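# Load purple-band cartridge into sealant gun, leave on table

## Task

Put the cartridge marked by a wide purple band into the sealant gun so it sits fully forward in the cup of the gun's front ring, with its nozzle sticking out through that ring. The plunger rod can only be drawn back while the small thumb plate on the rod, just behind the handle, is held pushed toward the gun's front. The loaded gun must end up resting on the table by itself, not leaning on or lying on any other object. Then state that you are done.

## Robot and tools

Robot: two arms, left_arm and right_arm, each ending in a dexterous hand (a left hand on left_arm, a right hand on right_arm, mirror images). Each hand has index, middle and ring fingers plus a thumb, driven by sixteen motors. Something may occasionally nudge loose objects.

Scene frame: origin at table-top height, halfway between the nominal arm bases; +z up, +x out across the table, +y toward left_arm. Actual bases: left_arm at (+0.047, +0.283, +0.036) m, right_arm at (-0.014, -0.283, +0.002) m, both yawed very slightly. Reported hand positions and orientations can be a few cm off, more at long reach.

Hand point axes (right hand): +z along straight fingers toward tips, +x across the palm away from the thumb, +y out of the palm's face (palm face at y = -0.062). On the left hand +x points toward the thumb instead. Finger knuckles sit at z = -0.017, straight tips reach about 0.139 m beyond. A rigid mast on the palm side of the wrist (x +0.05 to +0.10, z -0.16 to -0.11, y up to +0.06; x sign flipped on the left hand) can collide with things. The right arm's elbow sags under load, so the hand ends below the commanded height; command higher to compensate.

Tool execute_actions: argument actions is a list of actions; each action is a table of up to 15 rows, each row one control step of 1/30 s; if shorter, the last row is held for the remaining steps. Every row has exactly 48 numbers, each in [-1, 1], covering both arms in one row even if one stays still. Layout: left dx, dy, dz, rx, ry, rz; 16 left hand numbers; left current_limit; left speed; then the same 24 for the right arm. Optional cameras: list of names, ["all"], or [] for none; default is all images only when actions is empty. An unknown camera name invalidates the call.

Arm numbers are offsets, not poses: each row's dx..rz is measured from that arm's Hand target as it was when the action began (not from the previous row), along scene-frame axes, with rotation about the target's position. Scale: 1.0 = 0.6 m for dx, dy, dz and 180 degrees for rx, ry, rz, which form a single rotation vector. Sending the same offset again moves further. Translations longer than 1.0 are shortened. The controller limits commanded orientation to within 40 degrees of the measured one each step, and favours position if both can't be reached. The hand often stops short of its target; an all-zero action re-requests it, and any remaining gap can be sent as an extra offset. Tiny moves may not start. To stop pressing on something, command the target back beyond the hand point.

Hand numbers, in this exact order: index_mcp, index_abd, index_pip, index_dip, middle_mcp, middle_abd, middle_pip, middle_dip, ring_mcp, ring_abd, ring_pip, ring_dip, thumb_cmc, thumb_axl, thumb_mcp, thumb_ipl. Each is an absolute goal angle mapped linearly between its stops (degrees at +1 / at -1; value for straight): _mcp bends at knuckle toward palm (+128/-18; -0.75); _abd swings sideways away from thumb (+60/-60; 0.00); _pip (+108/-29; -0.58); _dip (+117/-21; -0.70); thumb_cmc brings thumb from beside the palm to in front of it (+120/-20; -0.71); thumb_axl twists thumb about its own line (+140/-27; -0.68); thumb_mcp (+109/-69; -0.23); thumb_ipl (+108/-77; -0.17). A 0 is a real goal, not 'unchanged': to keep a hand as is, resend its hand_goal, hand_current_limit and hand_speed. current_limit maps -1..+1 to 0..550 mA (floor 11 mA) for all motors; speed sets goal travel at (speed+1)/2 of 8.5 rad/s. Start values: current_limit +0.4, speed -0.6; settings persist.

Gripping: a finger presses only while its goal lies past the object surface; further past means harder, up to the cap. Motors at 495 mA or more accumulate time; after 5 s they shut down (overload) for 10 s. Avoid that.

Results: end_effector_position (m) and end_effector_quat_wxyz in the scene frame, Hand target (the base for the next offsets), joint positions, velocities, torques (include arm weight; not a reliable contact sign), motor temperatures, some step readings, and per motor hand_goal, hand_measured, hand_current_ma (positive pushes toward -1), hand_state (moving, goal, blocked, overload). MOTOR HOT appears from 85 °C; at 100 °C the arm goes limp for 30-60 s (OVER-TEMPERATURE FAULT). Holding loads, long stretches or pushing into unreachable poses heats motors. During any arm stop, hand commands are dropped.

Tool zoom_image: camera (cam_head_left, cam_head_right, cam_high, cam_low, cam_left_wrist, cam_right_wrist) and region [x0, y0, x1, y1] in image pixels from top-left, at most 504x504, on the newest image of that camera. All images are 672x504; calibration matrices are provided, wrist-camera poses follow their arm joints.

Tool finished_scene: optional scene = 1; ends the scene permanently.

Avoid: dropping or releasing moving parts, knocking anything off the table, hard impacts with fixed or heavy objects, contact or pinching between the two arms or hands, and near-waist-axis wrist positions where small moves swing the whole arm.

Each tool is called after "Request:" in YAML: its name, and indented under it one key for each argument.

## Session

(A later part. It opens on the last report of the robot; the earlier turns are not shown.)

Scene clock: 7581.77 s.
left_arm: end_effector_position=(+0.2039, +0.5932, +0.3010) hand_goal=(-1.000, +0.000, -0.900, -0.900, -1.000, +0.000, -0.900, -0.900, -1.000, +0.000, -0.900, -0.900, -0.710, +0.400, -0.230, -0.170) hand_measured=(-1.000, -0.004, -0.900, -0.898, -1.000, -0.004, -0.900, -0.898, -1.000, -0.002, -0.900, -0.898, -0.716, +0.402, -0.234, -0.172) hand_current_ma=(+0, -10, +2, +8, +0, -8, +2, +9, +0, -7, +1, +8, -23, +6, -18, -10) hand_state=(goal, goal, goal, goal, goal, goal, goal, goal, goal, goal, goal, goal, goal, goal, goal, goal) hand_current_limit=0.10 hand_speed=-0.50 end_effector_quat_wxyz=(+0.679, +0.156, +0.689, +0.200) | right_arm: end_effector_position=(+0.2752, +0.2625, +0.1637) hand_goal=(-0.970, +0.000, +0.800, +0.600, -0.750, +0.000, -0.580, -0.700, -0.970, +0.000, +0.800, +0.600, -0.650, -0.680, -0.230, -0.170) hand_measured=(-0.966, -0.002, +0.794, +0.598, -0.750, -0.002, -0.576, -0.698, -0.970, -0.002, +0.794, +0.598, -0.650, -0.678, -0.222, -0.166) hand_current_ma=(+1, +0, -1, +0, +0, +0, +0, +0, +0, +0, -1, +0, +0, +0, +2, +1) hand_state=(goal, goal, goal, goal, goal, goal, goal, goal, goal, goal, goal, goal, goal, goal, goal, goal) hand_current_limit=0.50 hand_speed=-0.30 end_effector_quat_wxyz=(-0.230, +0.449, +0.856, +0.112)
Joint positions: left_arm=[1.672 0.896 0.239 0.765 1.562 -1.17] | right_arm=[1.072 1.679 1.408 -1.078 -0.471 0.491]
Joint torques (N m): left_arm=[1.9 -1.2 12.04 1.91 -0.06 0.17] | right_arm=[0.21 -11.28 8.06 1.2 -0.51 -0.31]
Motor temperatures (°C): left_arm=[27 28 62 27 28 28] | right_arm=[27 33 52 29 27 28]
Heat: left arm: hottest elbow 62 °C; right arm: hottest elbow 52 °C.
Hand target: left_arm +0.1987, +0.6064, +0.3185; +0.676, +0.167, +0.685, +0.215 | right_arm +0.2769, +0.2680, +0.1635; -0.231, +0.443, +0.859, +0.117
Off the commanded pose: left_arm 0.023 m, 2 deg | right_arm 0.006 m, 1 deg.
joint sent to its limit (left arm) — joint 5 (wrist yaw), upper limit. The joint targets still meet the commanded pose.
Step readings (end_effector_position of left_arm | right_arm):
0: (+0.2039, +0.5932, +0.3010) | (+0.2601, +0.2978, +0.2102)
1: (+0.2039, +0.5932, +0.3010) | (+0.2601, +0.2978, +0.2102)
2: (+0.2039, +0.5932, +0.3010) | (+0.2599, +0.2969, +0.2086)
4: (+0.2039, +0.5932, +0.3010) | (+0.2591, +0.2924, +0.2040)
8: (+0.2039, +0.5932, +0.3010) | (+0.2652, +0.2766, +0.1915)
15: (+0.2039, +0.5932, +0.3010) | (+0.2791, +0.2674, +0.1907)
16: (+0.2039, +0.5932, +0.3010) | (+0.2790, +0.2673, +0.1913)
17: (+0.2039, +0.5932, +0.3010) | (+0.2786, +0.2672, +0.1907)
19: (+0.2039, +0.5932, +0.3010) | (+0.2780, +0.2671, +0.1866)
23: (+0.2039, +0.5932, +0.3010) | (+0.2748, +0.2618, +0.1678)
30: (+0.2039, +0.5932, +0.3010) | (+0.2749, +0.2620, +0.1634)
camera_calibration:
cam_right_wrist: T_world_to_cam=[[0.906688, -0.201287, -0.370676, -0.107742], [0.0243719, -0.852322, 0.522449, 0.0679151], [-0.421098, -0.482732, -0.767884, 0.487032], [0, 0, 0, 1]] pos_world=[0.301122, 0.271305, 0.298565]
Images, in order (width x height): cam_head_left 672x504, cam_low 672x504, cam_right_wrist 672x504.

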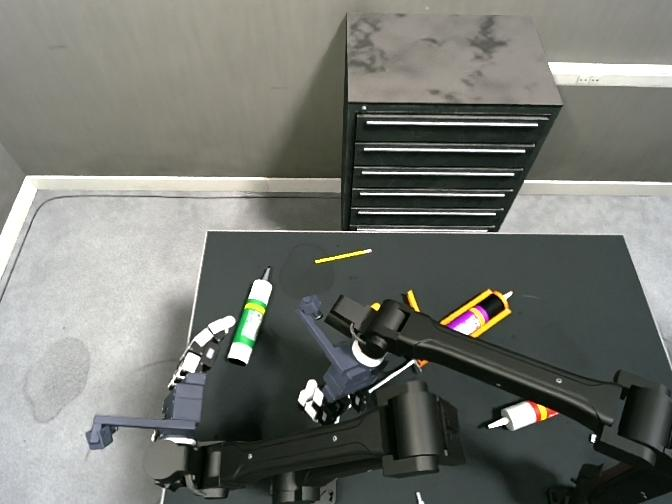

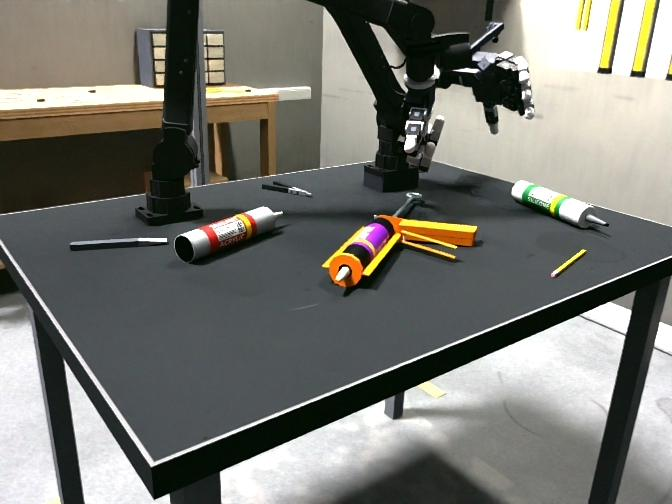

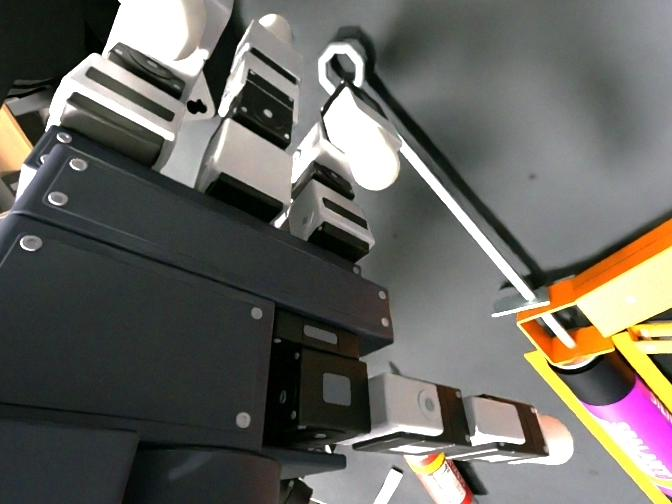

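Request:
execute_actions:
  actions: []
  cameras: ["cam_right_wrist","cam_low","cam_high","cam_head_left"]

Scene clock: 7604.77 s.
left_arm: end_effector_position=(+0.2039, +0.5932, +0.3010) hand_goal=(-1.000, +0.000, -0.900, -0.900, -1.000, +0.000, -0.900, -0.900, -1.000, +0.000, -0.900, -0.900, -0.710, +0.400, -0.230, -0.170) hand_measured=(-1.000, -0.004, -0.900, -0.898, -1.000, -0.004, -0.900, -0.898, -1.000, -0.002, -0.900, -0.898, -0.716, +0.402, -0.234, -0.172) hand_current_ma=(+0, -10, +2, +8, +0, -8, +2, +9, +0, -7, +1, +8, -23, +6, -18, -10) hand_state=(goal, goal, goal, goal, goal, goal, goal, goal, goal, goal, goal, goal, goal, goal, goal, goal) hand_current_limit=0.10 hand_speed=-0.50 end_effector_quat_wxyz=(+0.679, +0.156, +0.689, +0.200) | right_arm: end_effector_position=(+0.2752, +0.2625, +0.1637) hand_goal=(-0.970, +0.000, +0.800, +0.600, -0.750, +0.000, -0.580, -0.700, -0.970, +0.000, +0.800, +0.600, -0.650, -0.680, -0.230, -0.170) hand_measured=(-0.966, -0.002, +0.794, +0.598, -0.750, -0.002, -0.576, -0.698, -0.970, -0.002, +0.794, +0.598, -0.650, -0.678, -0.222, -0.166) hand_current_ma=(+1, +0, -1, +0, +0, +0, +0, +0, +0, +0, -1, +0, +0, +0, +2, +1) hand_state=(goal, goal, goal, goal, goal, goal, goal, goal, goal, goal, goal, goal, goal, goal, goal, goal) hand_current_limit=0.50 hand_speed=-0.30 end_effector_quat_wxyz=(-0.230, +0.449, +0.856, +0.112)
Joint positions: left_arm=[1.672 0.896 0.239 0.765 1.562 -1.17] | right_arm=[1.072 1.679 1.408 -1.078 -0.471 0.491]
Joint velocities: within noise
Joint torques (N m): left_arm=[2.08 -0.73 12 1.84 -0.06 0.12] | right_arm=[0.26 -11.22 8.03 1.18 -0.51 -0.31]
Motor temperatures (°C): left_arm=[27 28 62 27 28 28] | right_arm=[27 34 51 29 28 28]
Heat: left arm: hottest elbow 62 °C; right arm: hottest elbow 51 °C.
Hand target: left_arm +0.1987, +0.6064, +0.3185; +0.676, +0.167, +0.685, +0.215 | right_arm +0.2769, +0.2680, +0.1635; -0.231, +0.443, +0.859, +0.117
Off the commanded pose: left_arm 0.023 m, 2 deg | right_arm 0.006 m, 1 deg.
camera_calibration:
cam_right_wrist: T_world_to_cam=[[0.906688, -0.201287, -0.370676, -0.107742], [0.0243719, -0.852322, 0.522449, 0.0679151], [-0.421098, -0.482732, -0.767884, 0.487032], [0, 0, 0, 1]] pos_world=[0.301122, 0.271305, 0.298565]
Images, in order (width x height): cam_head_left 672x504, cam_high 672x504, cam_low 672x504, cam_right_wrist 672x504.

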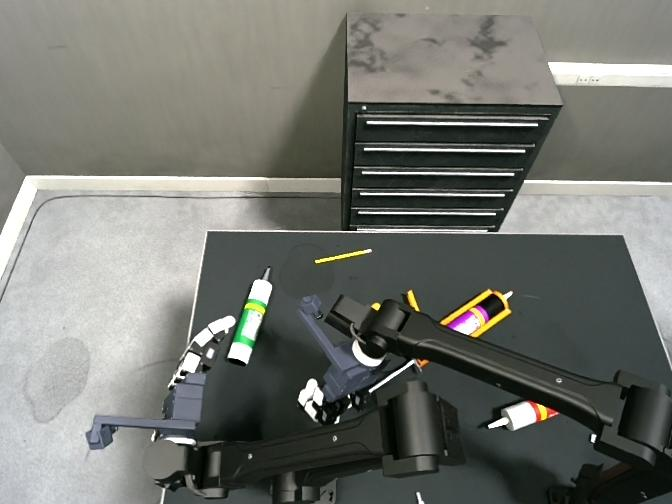

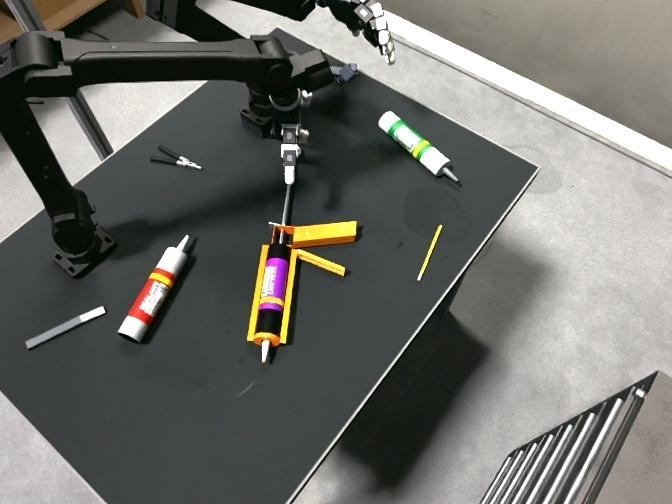

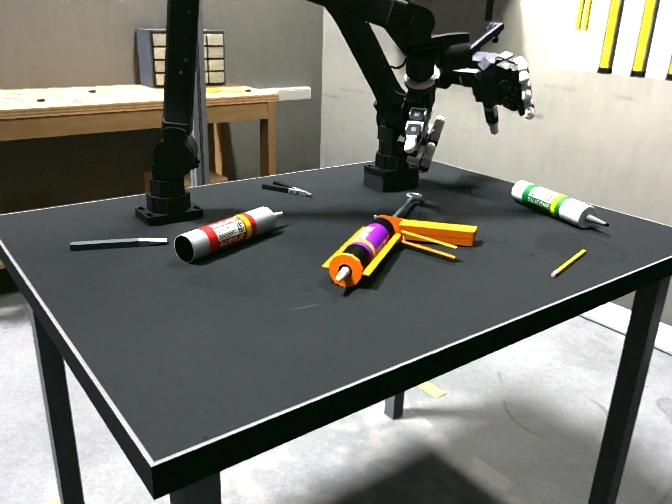

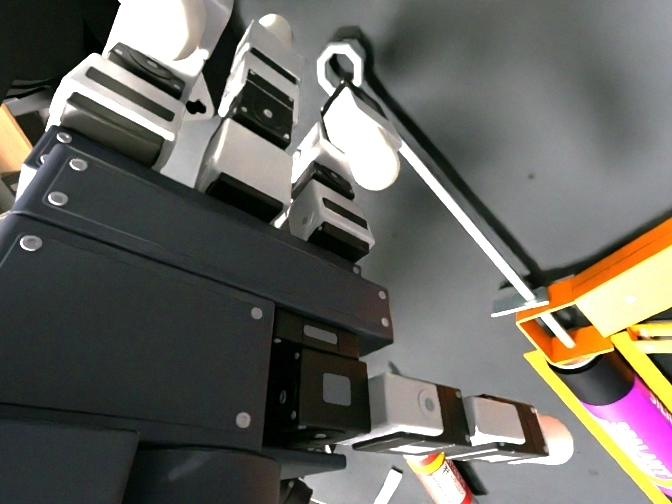

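Request:
execute_actions:
  actions:
    - [[0,0,0,0,0,0,-1,0,-0.9,-0.9,-1,0,-0.9,-0.9,-1,0,-0.9,-0.9,-0.71,0.4,-0.23,-0.17,0.1,-0.5,-0.003,0.004,-0.02,0,0,0,-0.97,0,0.8,0.6,-0.75,0,-0.58,-0.7,-0.97,0,0.8,0.6,-0.65,-0.68,-0.23,-0.17,0.5,-0.3],[0,0,0,0,0,0,-1,0,-0.9,-0.9,-1,0,-0.9,-0.9,-1,0,-0.9,-0.9,-0.71,0.4,-0.23,-0.17,0.1,-0.5,-0.003,0.004,-0.05,0,0,0,-0.97,0,0.8,0.6,-0.75,0,-0.58,-0.7,-0.97,0,0.8,0.6,-0.65,-0.68,-0.23,-0.17,0.5,-0.3]]
  cameras: ["cam_right_wrist","cam_low"]

Scene clock: 7648.10 s.
left_arm: end_effector_position=(+0.2039, +0.5932, +0.3010) hand_goal=(-1.000, +0.000, -0.900, -0.900, -1.000, +0.000, -0.900, -0.900, -1.000, +0.000, -0.900, -0.900, -0.710, +0.400, -0.230, -0.170) hand_measured=(-1.000, -0.004, -0.900, -0.898, -1.000, -0.004, -0.900, -0.898, -1.000, -0.002, -0.900, -0.898, -0.716, +0.402, -0.234, -0.172) hand_current_ma=(+0, -10, +2, +8, +0, -8, +2, +9, +0, -7, +1, +8, -23, +6, -18, -10) hand_state=(goal, goal, goal, goal, goal, goal, goal, goal, goal, goal, goal, goal, goal, goal, goal, goal) hand_current_limit=0.10 hand_speed=-0.50 end_effector_quat_wxyz=(+0.679, +0.156, +0.689, +0.200) | right_arm: end_effector_position=(+0.2761, +0.2642, +0.1362) hand_goal=(-0.970, +0.000, +0.800, +0.600, -0.750, +0.000, -0.580, -0.700, -0.970, +0.000, +0.800, +0.600, -0.650, -0.680, -0.230, -0.170) hand_measured=(-0.966, -0.002, +0.794, +0.598, -0.750, -0.002, -0.578, -0.698, -0.970, -0.002, +0.794, +0.598, -0.650, -0.678, -0.222, -0.166) hand_current_ma=(+1, +0, -1, +0, +0, +0, +0, +0, +0, +0, -1, +0, +0, +0, +2, +1) hand_state=(goal, goal, goal, goal, goal, goal, goal, goal, goal, goal, goal, goal, goal, goal, goal, goal) hand_current_limit=0.50 hand_speed=-0.30 end_effector_quat_wxyz=(-0.230, +0.448, +0.856, +0.115)
Joint positions: left_arm=[1.672 0.896 0.239 0.765 1.562 -1.17] | right_arm=[1.072 1.703 1.361 -1.001 -0.471 0.491]
Joint torques (N m): left_arm=[2.61 -1.26 11.99 1.74 -0.07 0.17] | right_arm=[0.67 -11.16 7.79 1.21 -0.47 -0.25]
Motor temperatures (°C): left_arm=[27 28 62 27 28 28] | right_arm=[27 34 50 29 28 28]
Heat: left arm: hottest elbow 62 °C; right arm: hottest elbow 50 °C.
Hand target: left_arm +0.1987, +0.6064, +0.3185; +0.676, +0.167, +0.685, +0.215 | right_arm +0.2752, +0.2705, +0.1335; -0.231, +0.443, +0.859, +0.117
Off the commanded pose: left_arm 0.023 m, 2 deg | right_arm 0.007 m, 1 deg.
joint sent to its limit (left arm) — joint 5 (wrist yaw), upper limit. The joint targets still meet the commanded pose.
Step readings (end_effector_position of left_arm | right_arm):
0: (+0.2039, +0.5932, +0.3010) | (+0.2752, +0.2625, +0.1637)
1: (+0.2039, +0.5932, +0.3010) | (+0.2752, +0.2626, +0.1638)
2: (+0.2039, +0.5932, +0.3010) | (+0.2754, +0.2628, +0.1636)
4: (+0.2039, +0.5932, +0.3010) | (+0.2765, +0.2647, +0.1618)
8: (+0.2039, +0.5932, +0.3010) | (+0.2761, +0.2641, +0.1500)
15: (+0.2039, +0.5932, +0.3010) | (+0.2758, +0.2635, +0.1358)
camera_calibration:
cam_right_wrist: T_world_to_cam=[[0.907894, -0.199206, -0.368844, -0.11973], [0.0226798, -0.855245, 0.517727, 0.0856325], [-0.418586, -0.478407, -0.771954, 0.465785], [0, 0, 0, 1]] pos_world=[0.301731, 0.272221, 0.271069]
Images, in order (width x height): cam_low 672x504, cam_right_wrist 672x504.

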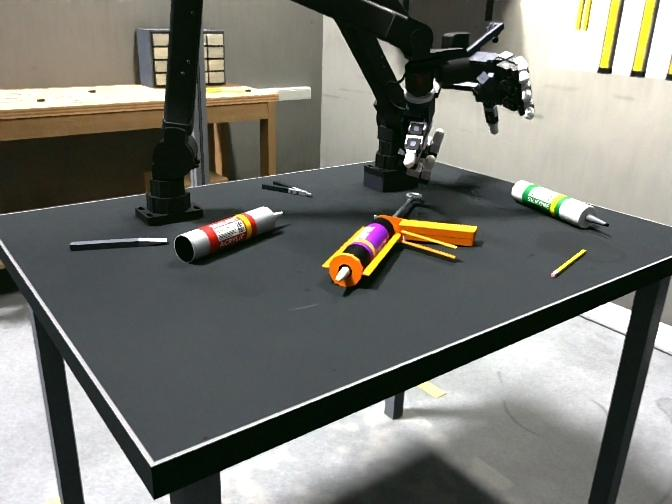

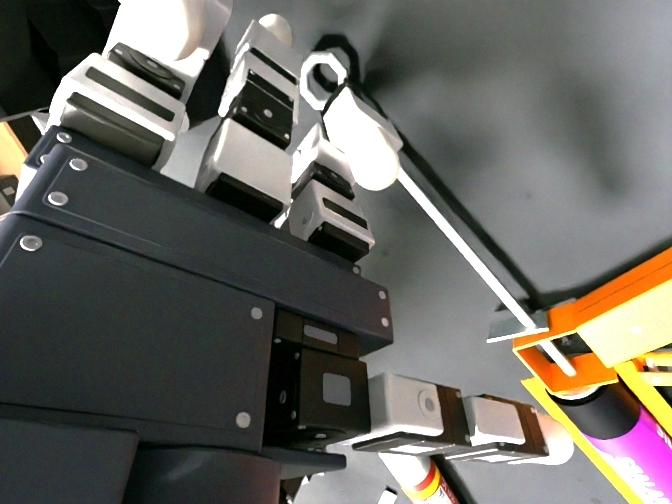

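Request:
execute_actions:
  actions:
    - [[0,0,0,0,0,0,-1,0,-0.9,-0.9,-1,0,-0.9,-0.9,-1,0,-0.9,-0.9,-0.71,0.4,-0.23,-0.17,0.1,-0.5,-0.004,-0.003,-0.02,0,0,0,-0.97,0,0.8,0.6,-0.75,0,-0.58,-0.7,-0.97,0,0.8,0.6,-0.65,-0.68,-0.23,-0.17,0.5,-0.3],[0,0,0,0,0,0,-1,0,-0.9,-0.9,-1,0,-0.9,-0.9,-1,0,-0.9,-0.9,-0.71,0.4,-0.23,-0.17,0.1,-0.5,-0.004,-0.003,-0.045,0,0,0,-0.97,0,0.8,0.6,-0.75,0,-0.58,-0.7,-0.97,0,0.8,0.6,-0.65,-0.68,-0.23,-0.17,0.5,-0.3]]
  cameras: ["cam_right_wrist","cam_low","cam_high"]

Request:
zoom_image:
  camera: "cam_right_wrist"
  region: [220, 0, 420, 150]

Request:
zoom_image:
  camera: "cam_low"
  region: [360, 100, 480, 220]

Scene clock: 7669.87 s.
left_arm: end_effector_position=(+0.2039, +0.5932, +0.3010) hand_goal=(-1.000, +0.000, -0.900, -0.900, -1.000, +0.000, -0.900, -0.900, -1.000, +0.000, -0.900, -0.900, -0.710, +0.400, -0.230, -0.170) hand_measured=(-1.000, -0.004, -0.900, -0.898, -1.000, -0.004, -0.900, -0.898, -1.000, -0.002, -0.900, -0.898, -0.716, +0.402, -0.234, -0.172) hand_current_ma=(+0, -10, +2, +8, +0, -8, +2, +9, +0, -7, +1, +8, -23, +6, -18, -10) hand_state=(goal, goal, goal, goal, goal, goal, goal, goal, goal, goal, goal, goal, goal, goal, goal, goal) hand_current_limit=0.10 hand_speed=-0.50 end_effector_quat_wxyz=(+0.679, +0.156, +0.689, +0.200) | right_arm: end_effector_position=(+0.2750, +0.2622, +0.1099) hand_goal=(-0.970, +0.000, +0.800, +0.600, -0.750, +0.000, -0.580, -0.700, -0.970, +0.000, +0.800, +0.600, -0.650, -0.680, -0.230, -0.170) hand_measured=(-0.966, -0.002, +0.794, +0.598, -0.750, -0.002, -0.578, -0.698, -0.970, -0.002, +0.794, +0.598, -0.650, -0.678, -0.222, -0.166) hand_current_ma=(+1, +0, -1, +0, +0, +0, +0, +0, +0, +0, -1, +0, +0, +0, +2, +1) hand_state=(goal, goal, goal, goal, goal, goal, goal, goal, goal, goal, goal, goal, goal, goal, goal, goal) hand_current_limit=0.50 hand_speed=-0.30 end_effector_quat_wxyz=(-0.230, +0.448, +0.856, +0.116)
Joint positions: left_arm=[1.672 0.896 0.239 0.765 1.562 -1.17] | right_arm=[1.072 1.721 1.311 -0.931 -0.471 0.491]
Joint torques (N m): left_arm=[1.85 -0.97 12.15 1.88 -0.05 0.13] | right_arm=[0.91 -11.22 7.61 1.22 -0.45 -0.22]
Motor temperatures (°C): left_arm=[27 28 62 27 28 28] | right_arm=[27 34 50 29 28 28]
Heat: left arm: hottest elbow 62 °C; right arm: hottest elbow 50 °C.
Hand target: left_arm +0.1987, +0.6064, +0.3185; +0.676, +0.167, +0.685, +0.215 | right_arm +0.2727, +0.2686, +0.1064; -0.231, +0.443, +0.859, +0.117
Off the commanded pose: left_arm 0.023 m, 2 deg | right_arm 0.008 m, 1 deg.
joint sent to its limit (left arm) — joint 5 (wrist yaw), upper limit. The joint targets still meet the commanded pose.
Step readings (end_effector_position of left_arm | right_arm):
0: (+0.2039, +0.5932, +0.3010) | (+0.2761, +0.2642, +0.1362)
1: (+0.2039, +0.5932, +0.3010) | (+0.2761, +0.2642, +0.1362)
2: (+0.2039, +0.5932, +0.3010) | (+0.2762, +0.2643, +0.1357)
4: (+0.2039, +0.5932, +0.3010) | (+0.2768, +0.2653, +0.1335)
8: (+0.2039, +0.5932, +0.3010) | (+0.2753, +0.2627, +0.1212)
15: (+0.2039, +0.5932, +0.3010) | (+0.2747, +0.2616, +0.1096)
camera_calibration:
cam_right_wrist: T_world_to_cam=[[0.908268, -0.19856, -0.36827, -0.12908], [0.0221863, -0.856114, 0.51631, 0.0980783], [-0.4178, -0.477118, -0.773176, 0.443683], [0, 0, 0, 1]] pos_world=[0.300434, 0.270025, 0.24487]
Images, in order (width x height): cam_high 672x504, cam_low 672x504, cam_right_wrist 672x504.

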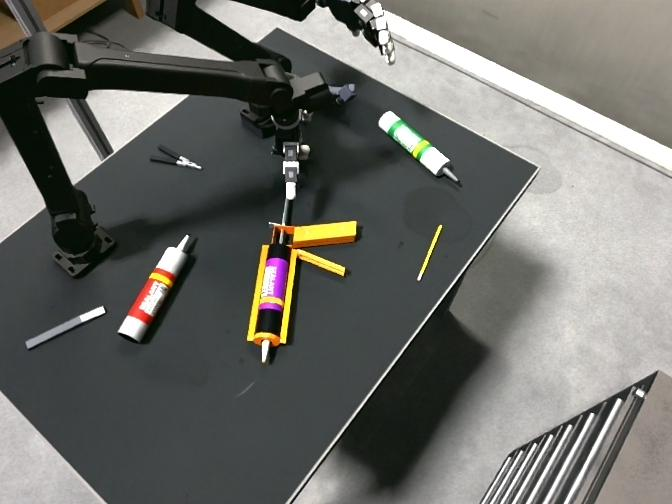

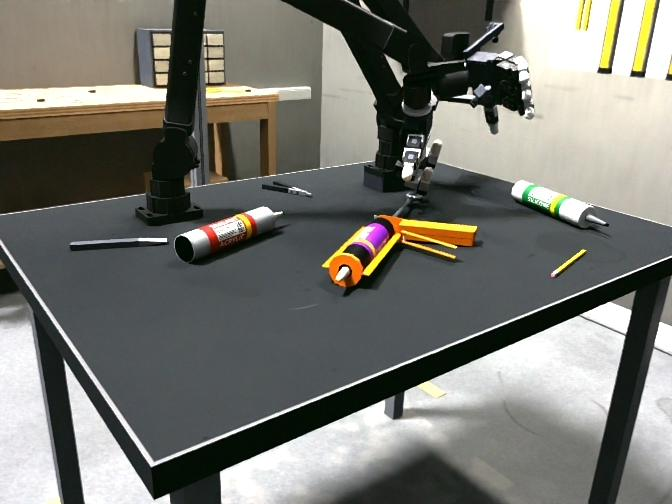

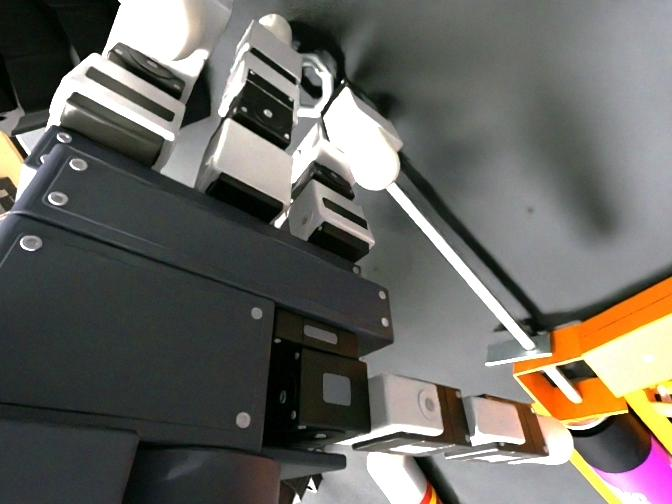

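Scaled by 2.520 from the camera's 672x504 image, which has a finer 960x720 frame.

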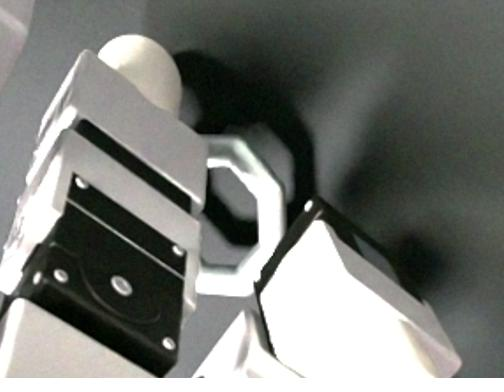

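Scaled by 4.200 from the camera's 672x504 image, which has a finer 960x720 frame.

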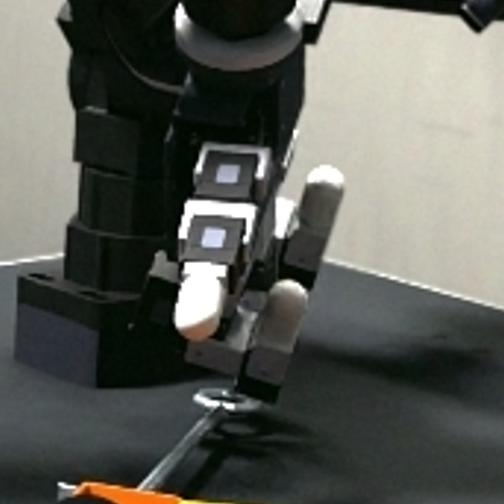

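Request:
zoom_image:
  camera: "cam_low"
  region: [395, 170, 445, 220]

Request:
zoom_image:
  camera: "cam_high"
  region: [240, 130, 340, 230]

Scaled by 10.080 from the camera's 672x504 image, which has a finer 960x720 frame.

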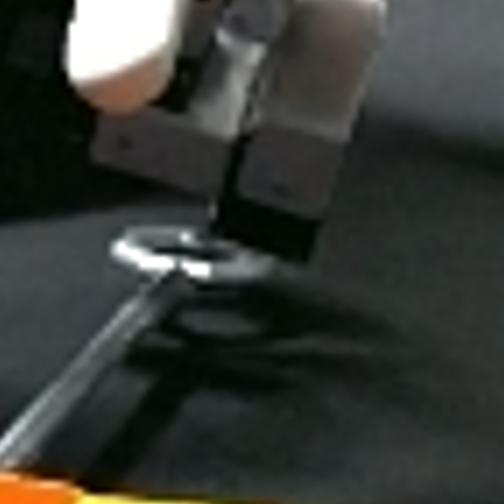

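Scaled by 5.040 from the camera's 672x504 image, which has a finer 960x720 frame.

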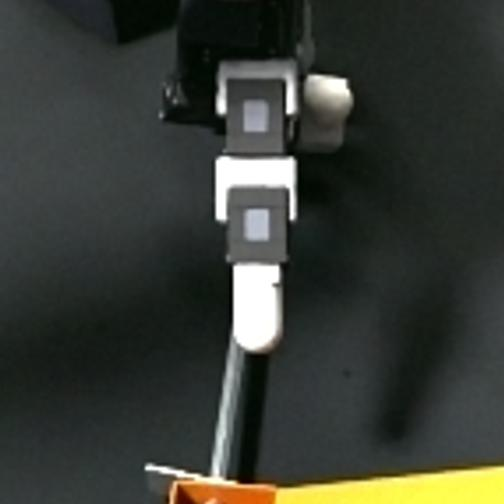

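Request:
execute_actions:
  actions:
    - [[0,0,0,0,0,0,-1,0,-0.9,-0.9,-1,0,-0.9,-0.9,-1,0,-0.9,-0.9,-0.71,0.4,-0.23,-0.17,0.1,-0.5,0.0097,-0.0136,-0.003,0,0,0,-0.97,0,0.8,0.6,-0.75,0,-0.58,-0.7,-0.97,0,0.8,0.6,-0.65,-0.68,-0.23,-0.17,0.5,-0.3]]
  cameras: ["cam_right_wrist","cam_low","cam_high"]

Request:
zoom_image:
  camera: "cam_right_wrist"
  region: [220, 0, 420, 150]

Request:
zoom_image:
  camera: "cam_high"
  region: [230, 310, 300, 380]

Scene clock: 7718.80 s.
left_arm: end_effector_position=(+0.2039, +0.5932, +0.3010) hand_goal=(-1.000, +0.000, -0.900, -0.900, -1.000, +0.000, -0.900, -0.900, -1.000, +0.000, -0.900, -0.900, -0.710, +0.400, -0.230, -0.170) hand_measured=(-1.000, -0.004, -0.900, -0.898, -1.000, -0.004, -0.900, -0.898, -1.000, -0.002, -0.900, -0.898, -0.716, +0.402, -0.234, -0.172) hand_current_ma=(+0, -10, +2, +8, +0, -8, +2, +9, +0, -7, +1, +8, -23, +6, -18, -10) hand_state=(goal, goal, goal, goal, goal, goal, goal, goal, goal, goal, goal, goal, goal, goal, goal, goal) hand_current_limit=0.10 hand_speed=-0.50 end_effector_quat_wxyz=(+0.679, +0.156, +0.689, +0.200) | right_arm: end_effector_position=(+0.2725, +0.2597, +0.1057) hand_goal=(-0.970, +0.000, +0.800, +0.600, -0.750, +0.000, -0.580, -0.700, -0.970, +0.000, +0.800, +0.600, -0.650, -0.680, -0.230, -0.170) hand_measured=(-0.966, -0.002, +0.794, +0.598, -0.750, -0.002, -0.578, -0.698, -0.970, -0.002, +0.794, +0.598, -0.650, -0.678, -0.222, -0.166) hand_current_ma=(+1, +0, -1, +0, +0, +0, +0, +0, +0, +0, -1, +0, +0, +0, +2, +1) hand_state=(goal, goal, goal, goal, goal, goal, goal, goal, goal, goal, goal, goal, goal, goal, goal, goal) hand_current_limit=0.50 hand_speed=-0.30 end_effector_quat_wxyz=(-0.230, +0.444, +0.858, +0.112)
Joint positions: left_arm=[1.672 0.896 0.239 0.765 1.562 -1.17] | right_arm=[1.072 1.721 1.301 -0.931 -0.473 0.481]
Joint torques (N m): left_arm=[2.08 -0.91 12.12 1.88 -0.07 0.15] | right_arm=[-0.5 -11.52 7.34 1.13 -0.54 -0.32]
Motor temperatures (°C): left_arm=[27 28 63 27 28 28] | right_arm=[27 34 48 29 28 28]
Heat: left arm: hottest elbow 63 °C; right arm: hottest elbow 48 °C.
Hand target: left_arm +0.1987, +0.6064, +0.3185; +0.676, +0.167, +0.685, +0.215 | right_arm +0.2785, +0.2604, +0.1046; -0.231, +0.443, +0.859, +0.117
Off the commanded pose: left_arm 0.023 m, 2 deg | right_arm 0.006 m, 1 deg.
joint sent to its limit (left arm) — joint 5 (wrist yaw), upper limit. The joint targets still meet the commanded pose.
Step readings (end_effector_position of left_arm | right_arm):
0: (+0.2039, +0.5932, +0.3010) | (+0.2750, +0.2622, +0.1099)
1: (+0.2039, +0.5932, +0.3010) | (+0.2750, +0.2622, +0.1099)
2: (+0.2039, +0.5932, +0.3010) | (+0.2750, +0.2622, +0.1099)
4: (+0.2039, +0.5932, +0.3010) | (+0.2746, +0.2618, +0.1092)
8: (+0.2039, +0.5932, +0.3010) | (+0.2732, +0.2599, +0.1064)
15: (+0.2039, +0.5932, +0.3010) | (+0.2726, +0.2597, +0.1057)
camera_calibration:
cam_right_wrist: T_world_to_cam=[[0.909272, -0.191931, -0.369305, -0.130806], [0.0312074, -0.853385, 0.520347, 0.0945746], [-0.41503, -0.484662, -0.769969, 0.43909], [0, 0, 0, 1]] pos_world=[0.298222, 0.268413, 0.240567]
Images, in order (width x height): cam_high 672x504, cam_low 672x504, cam_right_wrist 672x504.

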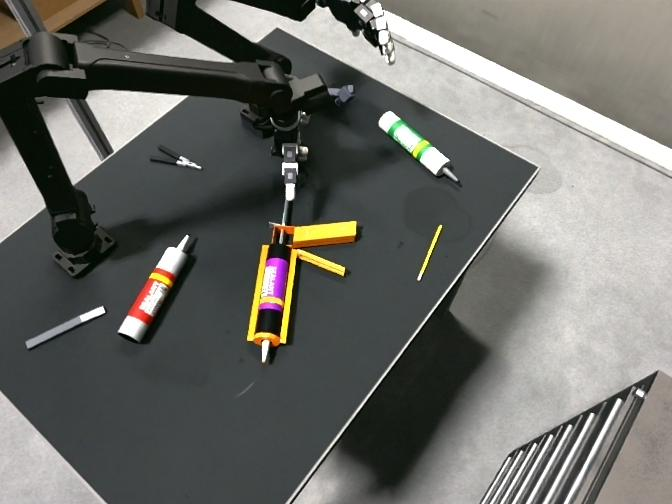

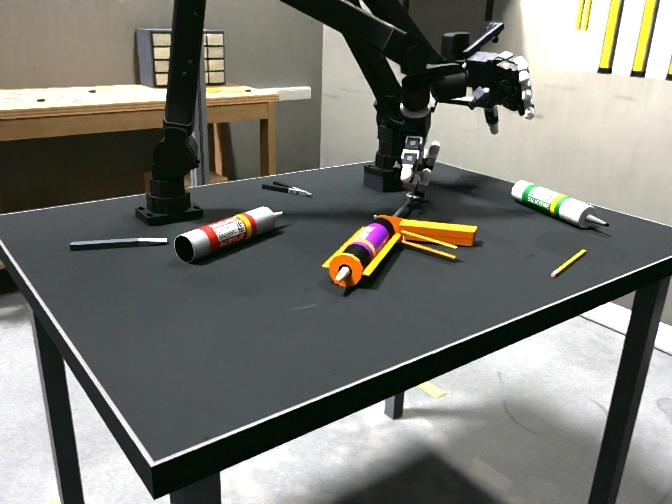

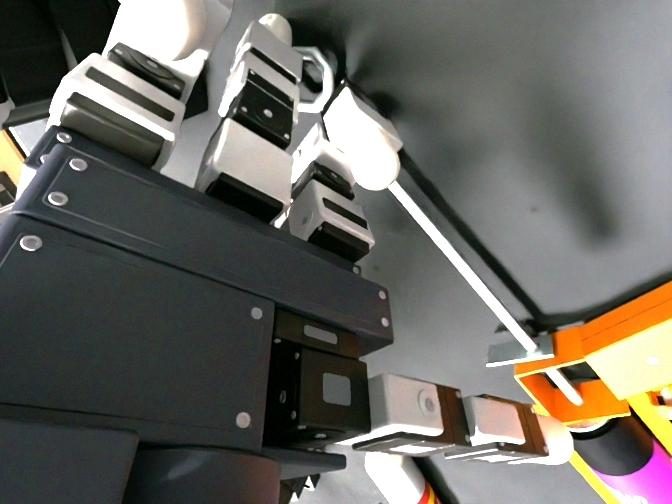

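Scaled by 2.520 from the camera's 672x504 image, which has a finer 960x720 frame.

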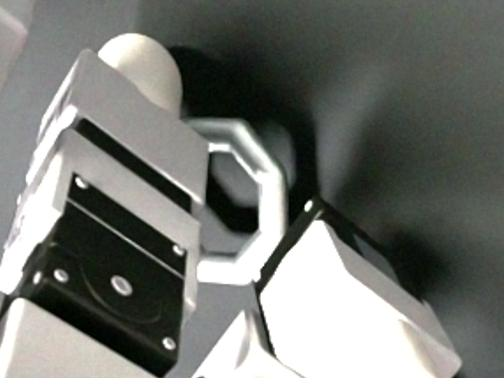

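Scaled by 7.200 from the camera's 672x504 image, which has a finer 960x720 frame.

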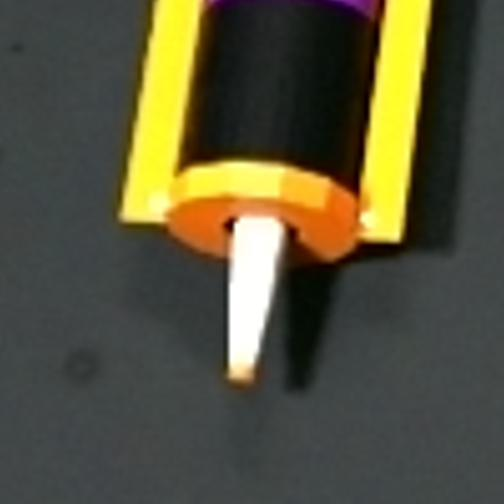

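Request:
execute_actions:
  actions:
    - [[0,0,0,0,0,0,-1,0,-0.9,-0.9,-1,0,-0.9,-0.9,-1,0,-0.9,-0.9,-0.71,0.4,-0.23,-0.17,0.1,-0.5,0.013,-0.0126,0.003,0,0,0,-0.97,0,0.8,0.6,-0.75,0,-0.58,-0.7,-0.97,0,0.8,0.6,-0.65,-0.68,-0.23,-0.17,0.5,-0.3]]
  cameras: ["cam_right_wrist","cam_low","cam_high"]

Request:
zoom_image:
  camera: "cam_right_wrist"
  region: [220, 0, 420, 150]

Request:
zoom_image:
  camera: "cam_high"
  region: [230, 310, 300, 380]

Scene clock: 7727.30 s.
left_arm: end_effector_position=(+0.2039, +0.5932, +0.3010) hand_goal=(-1.000, +0.000, -0.900, -0.900, -1.000, +0.000, -0.900, -0.900, -1.000, +0.000, -0.900, -0.900, -0.710, +0.400, -0.230, -0.170) hand_measured=(-1.000, -0.004, -0.900, -0.898, -1.000, -0.004, -0.900, -0.898, -1.000, -0.002, -0.900, -0.898, -0.716, +0.402, -0.234, -0.172) hand_current_ma=(+0, -10, +2, +8, +0, -8, +2, +9, +0, -7, +1, +8, -23, +6, -18, -10) hand_state=(goal, goal, goal, goal, goal, goal, goal, goal, goal, goal, goal, goal, goal, goal, goal, goal) hand_current_limit=0.10 hand_speed=-0.50 end_effector_quat_wxyz=(+0.679, +0.156, +0.689, +0.200) | right_arm: end_effector_position=(+0.2785, +0.2579, +0.1070) hand_goal=(-0.970, +0.000, +0.800, +0.600, -0.750, +0.000, -0.580, -0.700, -0.970, +0.000, +0.800, +0.600, -0.650, -0.680, -0.230, -0.170) hand_measured=(-0.966, -0.002, +0.794, +0.598, -0.752, +0.014, -0.580, -0.700, -0.970, -0.002, +0.794, +0.598, -0.650, -0.678, -0.222, -0.166) hand_current_ma=(+1, +0, -1, +0, +0, +3, +0, +0, +0, +0, -1, +0, +0, +0, +2, +1) hand_state=(goal, goal, goal, goal, goal, goal, goal, goal, goal, goal, goal, goal, goal, goal, goal, goal) hand_current_limit=0.50 hand_speed=-0.30 end_effector_quat_wxyz=(-0.233, +0.440, +0.859, +0.116)
Joint positions: left_arm=[1.672 0.896 0.239 0.765 1.562 -1.17] | right_arm=[1.056 1.721 1.301 -0.931 -0.484 0.458]
Joint torques (N m): left_arm=[2.02 -1.08 12.03 1.88 -0.07 0.17] | right_arm=[-0.97 -11.99 7.15 0.61 -0.3 -0.32]
Motor temperatures (°C): left_arm=[27 28 63 27 28 28] | right_arm=[27 34 48 29 28 28]
Heat: left arm: hottest elbow 63 °C; right arm: hottest elbow 48 °C.
Hand target: left_arm +0.1987, +0.6064, +0.3185; +0.676, +0.167, +0.685, +0.215 | right_arm +0.2864, +0.2528, +0.1064; -0.231, +0.443, +0.859, +0.117
Off the commanded pose: left_arm 0.023 m, 2 deg | right_arm 0.009 m, 0 deg.
joint sent to its limit (left arm) — joint 5 (wrist yaw), upper limit. The joint targets still meet the commanded pose.
Step readings (end_effector_position of left_arm | right_arm):
0: (+0.2039, +0.5932, +0.3010) | (+0.2725, +0.2597, +0.1057)
1: (+0.2039, +0.5932, +0.3010) | (+0.2727, +0.2597, +0.1057)
2: (+0.2039, +0.5932, +0.3010) | (+0.2733, +0.2595, +0.1058)
4: (+0.2039, +0.5932, +0.3010) | (+0.2744, +0.2591, +0.1060)
8: (+0.2039, +0.5932, +0.3010) | (+0.2777, +0.2579, +0.1066)
15: (+0.2039, +0.5932, +0.3010) | (+0.2785, +0.2578, +0.1069)
camera_calibration:
cam_right_wrist: T_world_to_cam=[[0.910523, -0.180969, -0.371749, -0.138968], [0.0373133, -0.859488, 0.509793, 0.0931876], [-0.41177, -0.478049, -0.775831, 0.439712], [0, 0, 0, 1]] pos_world=[0.304117, 0.265149, 0.241974]
Images, in order (width x height): cam_high 672x504, cam_low 672x504, cam_right_wrist 672x504.

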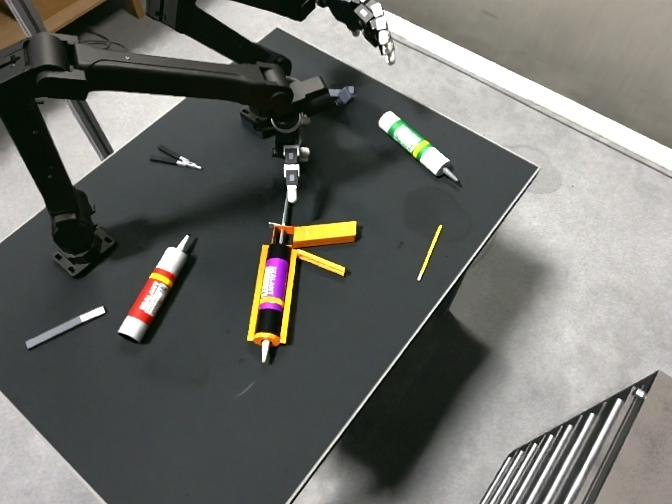

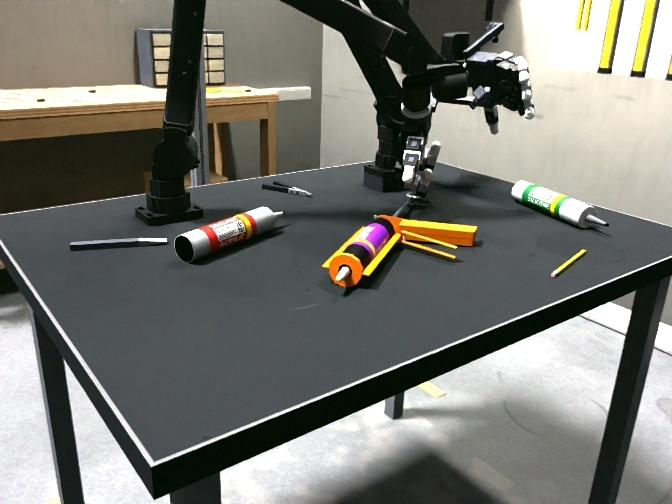

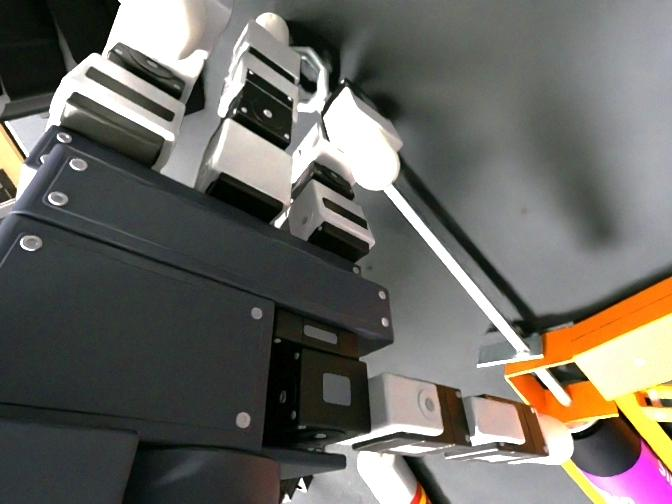

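Scaled by 2.520 from the camera's 672x504 image, which has a finer 960x720 frame.

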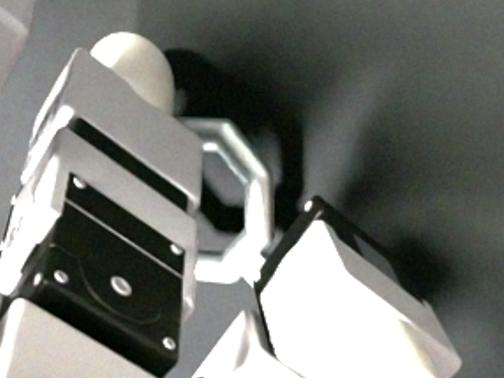

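Scaled by 7.200 from the camera's 672x504 image, which has a finer 960x720 frame.

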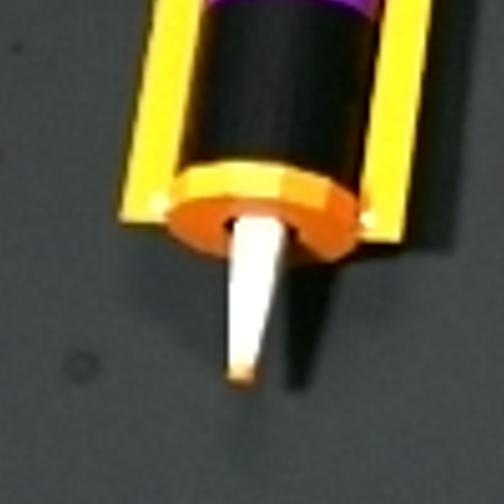

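Request:
execute_actions:
  actions:
    - [[0,0,0,0,0,0,-1,0,-0.9,-0.9,-1,0,-0.9,-0.9,-1,0,-0.9,-0.9,-0.71,0.4,-0.23,-0.17,0.1,-0.5,0.0075,-0.019,0,0,0,0,-0.97,0,0.8,0.6,-0.75,-0.05,-0.58,-0.7,-0.97,0,0.8,0.6,-0.65,-0.68,-0.23,-0.17,0.5,-0.3]]
  cameras: ["cam_right_wrist","cam_low","cam_high"]

Request:
zoom_image:
  camera: "cam_right_wrist"
  region: [220, 0, 420, 150]

Request:
zoom_image:
  camera: "cam_high"
  region: [230, 310, 300, 380]

Scene clock: 7739.07 s.
left_arm: end_effector_position=(+0.2039, +0.5932, +0.3010) hand_goal=(-1.000, +0.000, -0.900, -0.900, -1.000, +0.000, -0.900, -0.900, -1.000, +0.000, -0.900, -0.900, -0.710, +0.400, -0.230, -0.170) hand_measured=(-1.000, -0.004, -0.900, -0.898, -1.000, -0.004, -0.900, -0.898, -1.000, -0.002, -0.900, -0.898, -0.716, +0.402, -0.234, -0.172) hand_current_ma=(+0, -10, +2, +8, +0, -8, +2, +9, +0, -7, +1, +8, -23, +6, -18, -10) hand_state=(goal, goal, goal, goal, goal, goal, goal, goal, goal, goal, goal, goal, goal, goal, goal, goal) hand_current_limit=0.10 hand_speed=-0.50 end_effector_quat_wxyz=(+0.679, +0.156, +0.689, +0.200) | right_arm: end_effector_position=(+0.2764, +0.2548, +0.1038) hand_goal=(-0.970, +0.000, +0.800, +0.600, -0.750, -0.050, -0.580, -0.700, -0.970, +0.000, +0.800, +0.600, -0.650, -0.680, -0.230, -0.170) hand_measured=(-0.966, -0.002, +0.794, +0.598, -0.742, +0.002, -0.576, -0.700, -0.970, -0.002, +0.794, +0.598, -0.650, -0.678, -0.222, -0.166) hand_current_ma=(+1, +0, -1, +0, +2, +41, +0, +0, +0, +0, -1, +0, +0, +0, +2, +1) hand_state=(goal, goal, goal, goal, goal, blocked, goal, goal, goal, goal, goal, goal, goal, goal, goal, goal) hand_current_limit=0.50 hand_speed=-0.30 end_effector_quat_wxyz=(-0.240, +0.432, +0.862, +0.115)
Joint positions: left_arm=[1.672 0.896 0.239 0.765 1.562 -1.17] | right_arm=[1.049 1.719 1.288 -0.931 -0.5 0.434]
Joint torques (N m): left_arm=[2.2 -0.85 12 1.78 -0.06 0.18] | right_arm=[-1.9 -12.81 6.57 0.4 0.15 -0.28]
Motor temperatures (°C): left_arm=[27 28 63 27 28 28] | right_arm=[27 34 48 29 28 28]
Heat: left arm: hottest elbow 63 °C; right arm: hottest elbow 48 °C.
Hand target: left_arm +0.1987, +0.6064, +0.3185; +0.676, +0.167, +0.685, +0.215 | right_arm +0.2910, +0.2415, +0.1064; -0.231, +0.443, +0.859, +0.117
Off the commanded pose: left_arm 0.023 m, 2 deg | right_arm 0.020 m, 2 deg.
joint sent to its limit (left arm) — joint 5 (wrist yaw), upper limit. The joint targets still meet the commanded pose.
Step readings (end_effector_position of left_arm | right_arm):
0: (+0.2039, +0.5932, +0.3010) | (+0.2785, +0.2580, +0.1070)
1: (+0.2039, +0.5932, +0.3010) | (+0.2783, +0.2579, +0.1068)
2: (+0.2039, +0.5932, +0.3010) | (+0.2779, +0.2579, +0.1066)
4: (+0.2039, +0.5932, +0.3010) | (+0.2775, +0.2571, +0.1055)
8: (+0.2039, +0.5932, +0.3010) | (+0.2770, +0.2552, +0.1035)
15: (+0.2039, +0.5932, +0.3010) | (+0.2764, +0.2547, +0.1033)
camera_calibration:
cam_right_wrist: T_world_to_cam=[[0.909934, -0.162726, -0.381497, -0.142276], [0.0570341, -0.861987, 0.503712, 0.0880889], [-0.410813, -0.480103, -0.77507, 0.435092], [0, 0, 0, 1]] pos_world=[0.303179, 0.261669, 0.238578]
Images, in order (width x height): cam_high 672x504, cam_low 672x504, cam_right_wrist 672x504.

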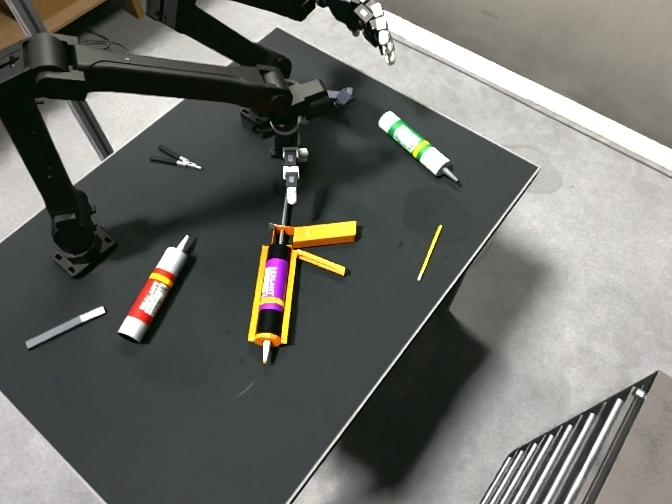

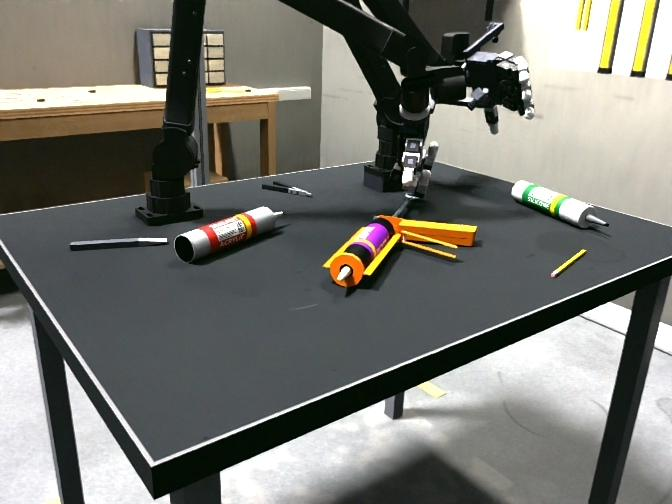

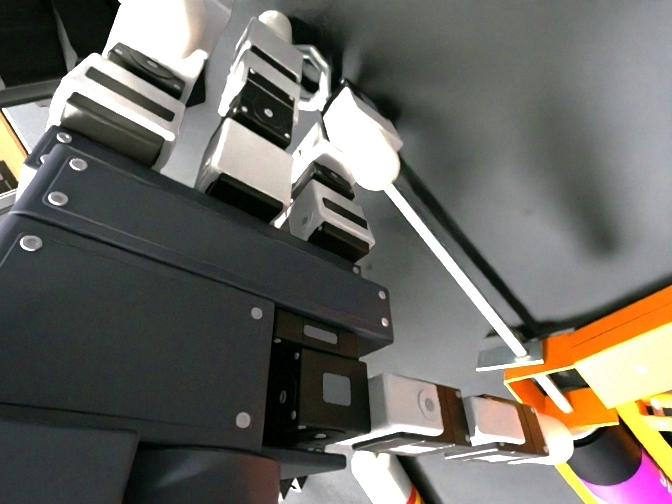

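Scaled by 2.520 from the camera's 672x504 image, which has a finer 960x720 frame.

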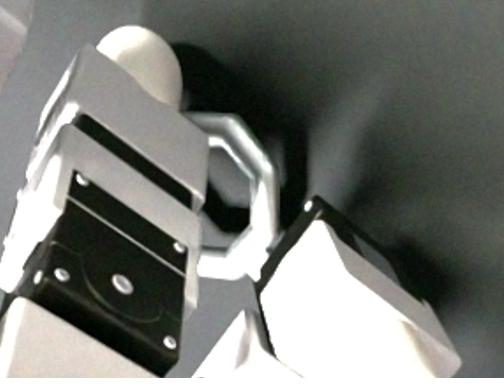

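Scaled by 7.200 from the camera's 672x504 image, which has a finer 960x720 frame.

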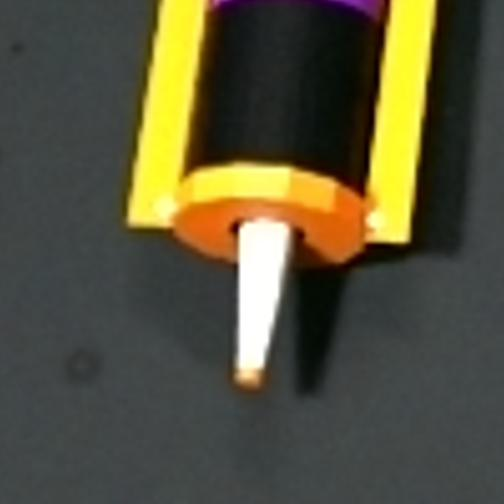

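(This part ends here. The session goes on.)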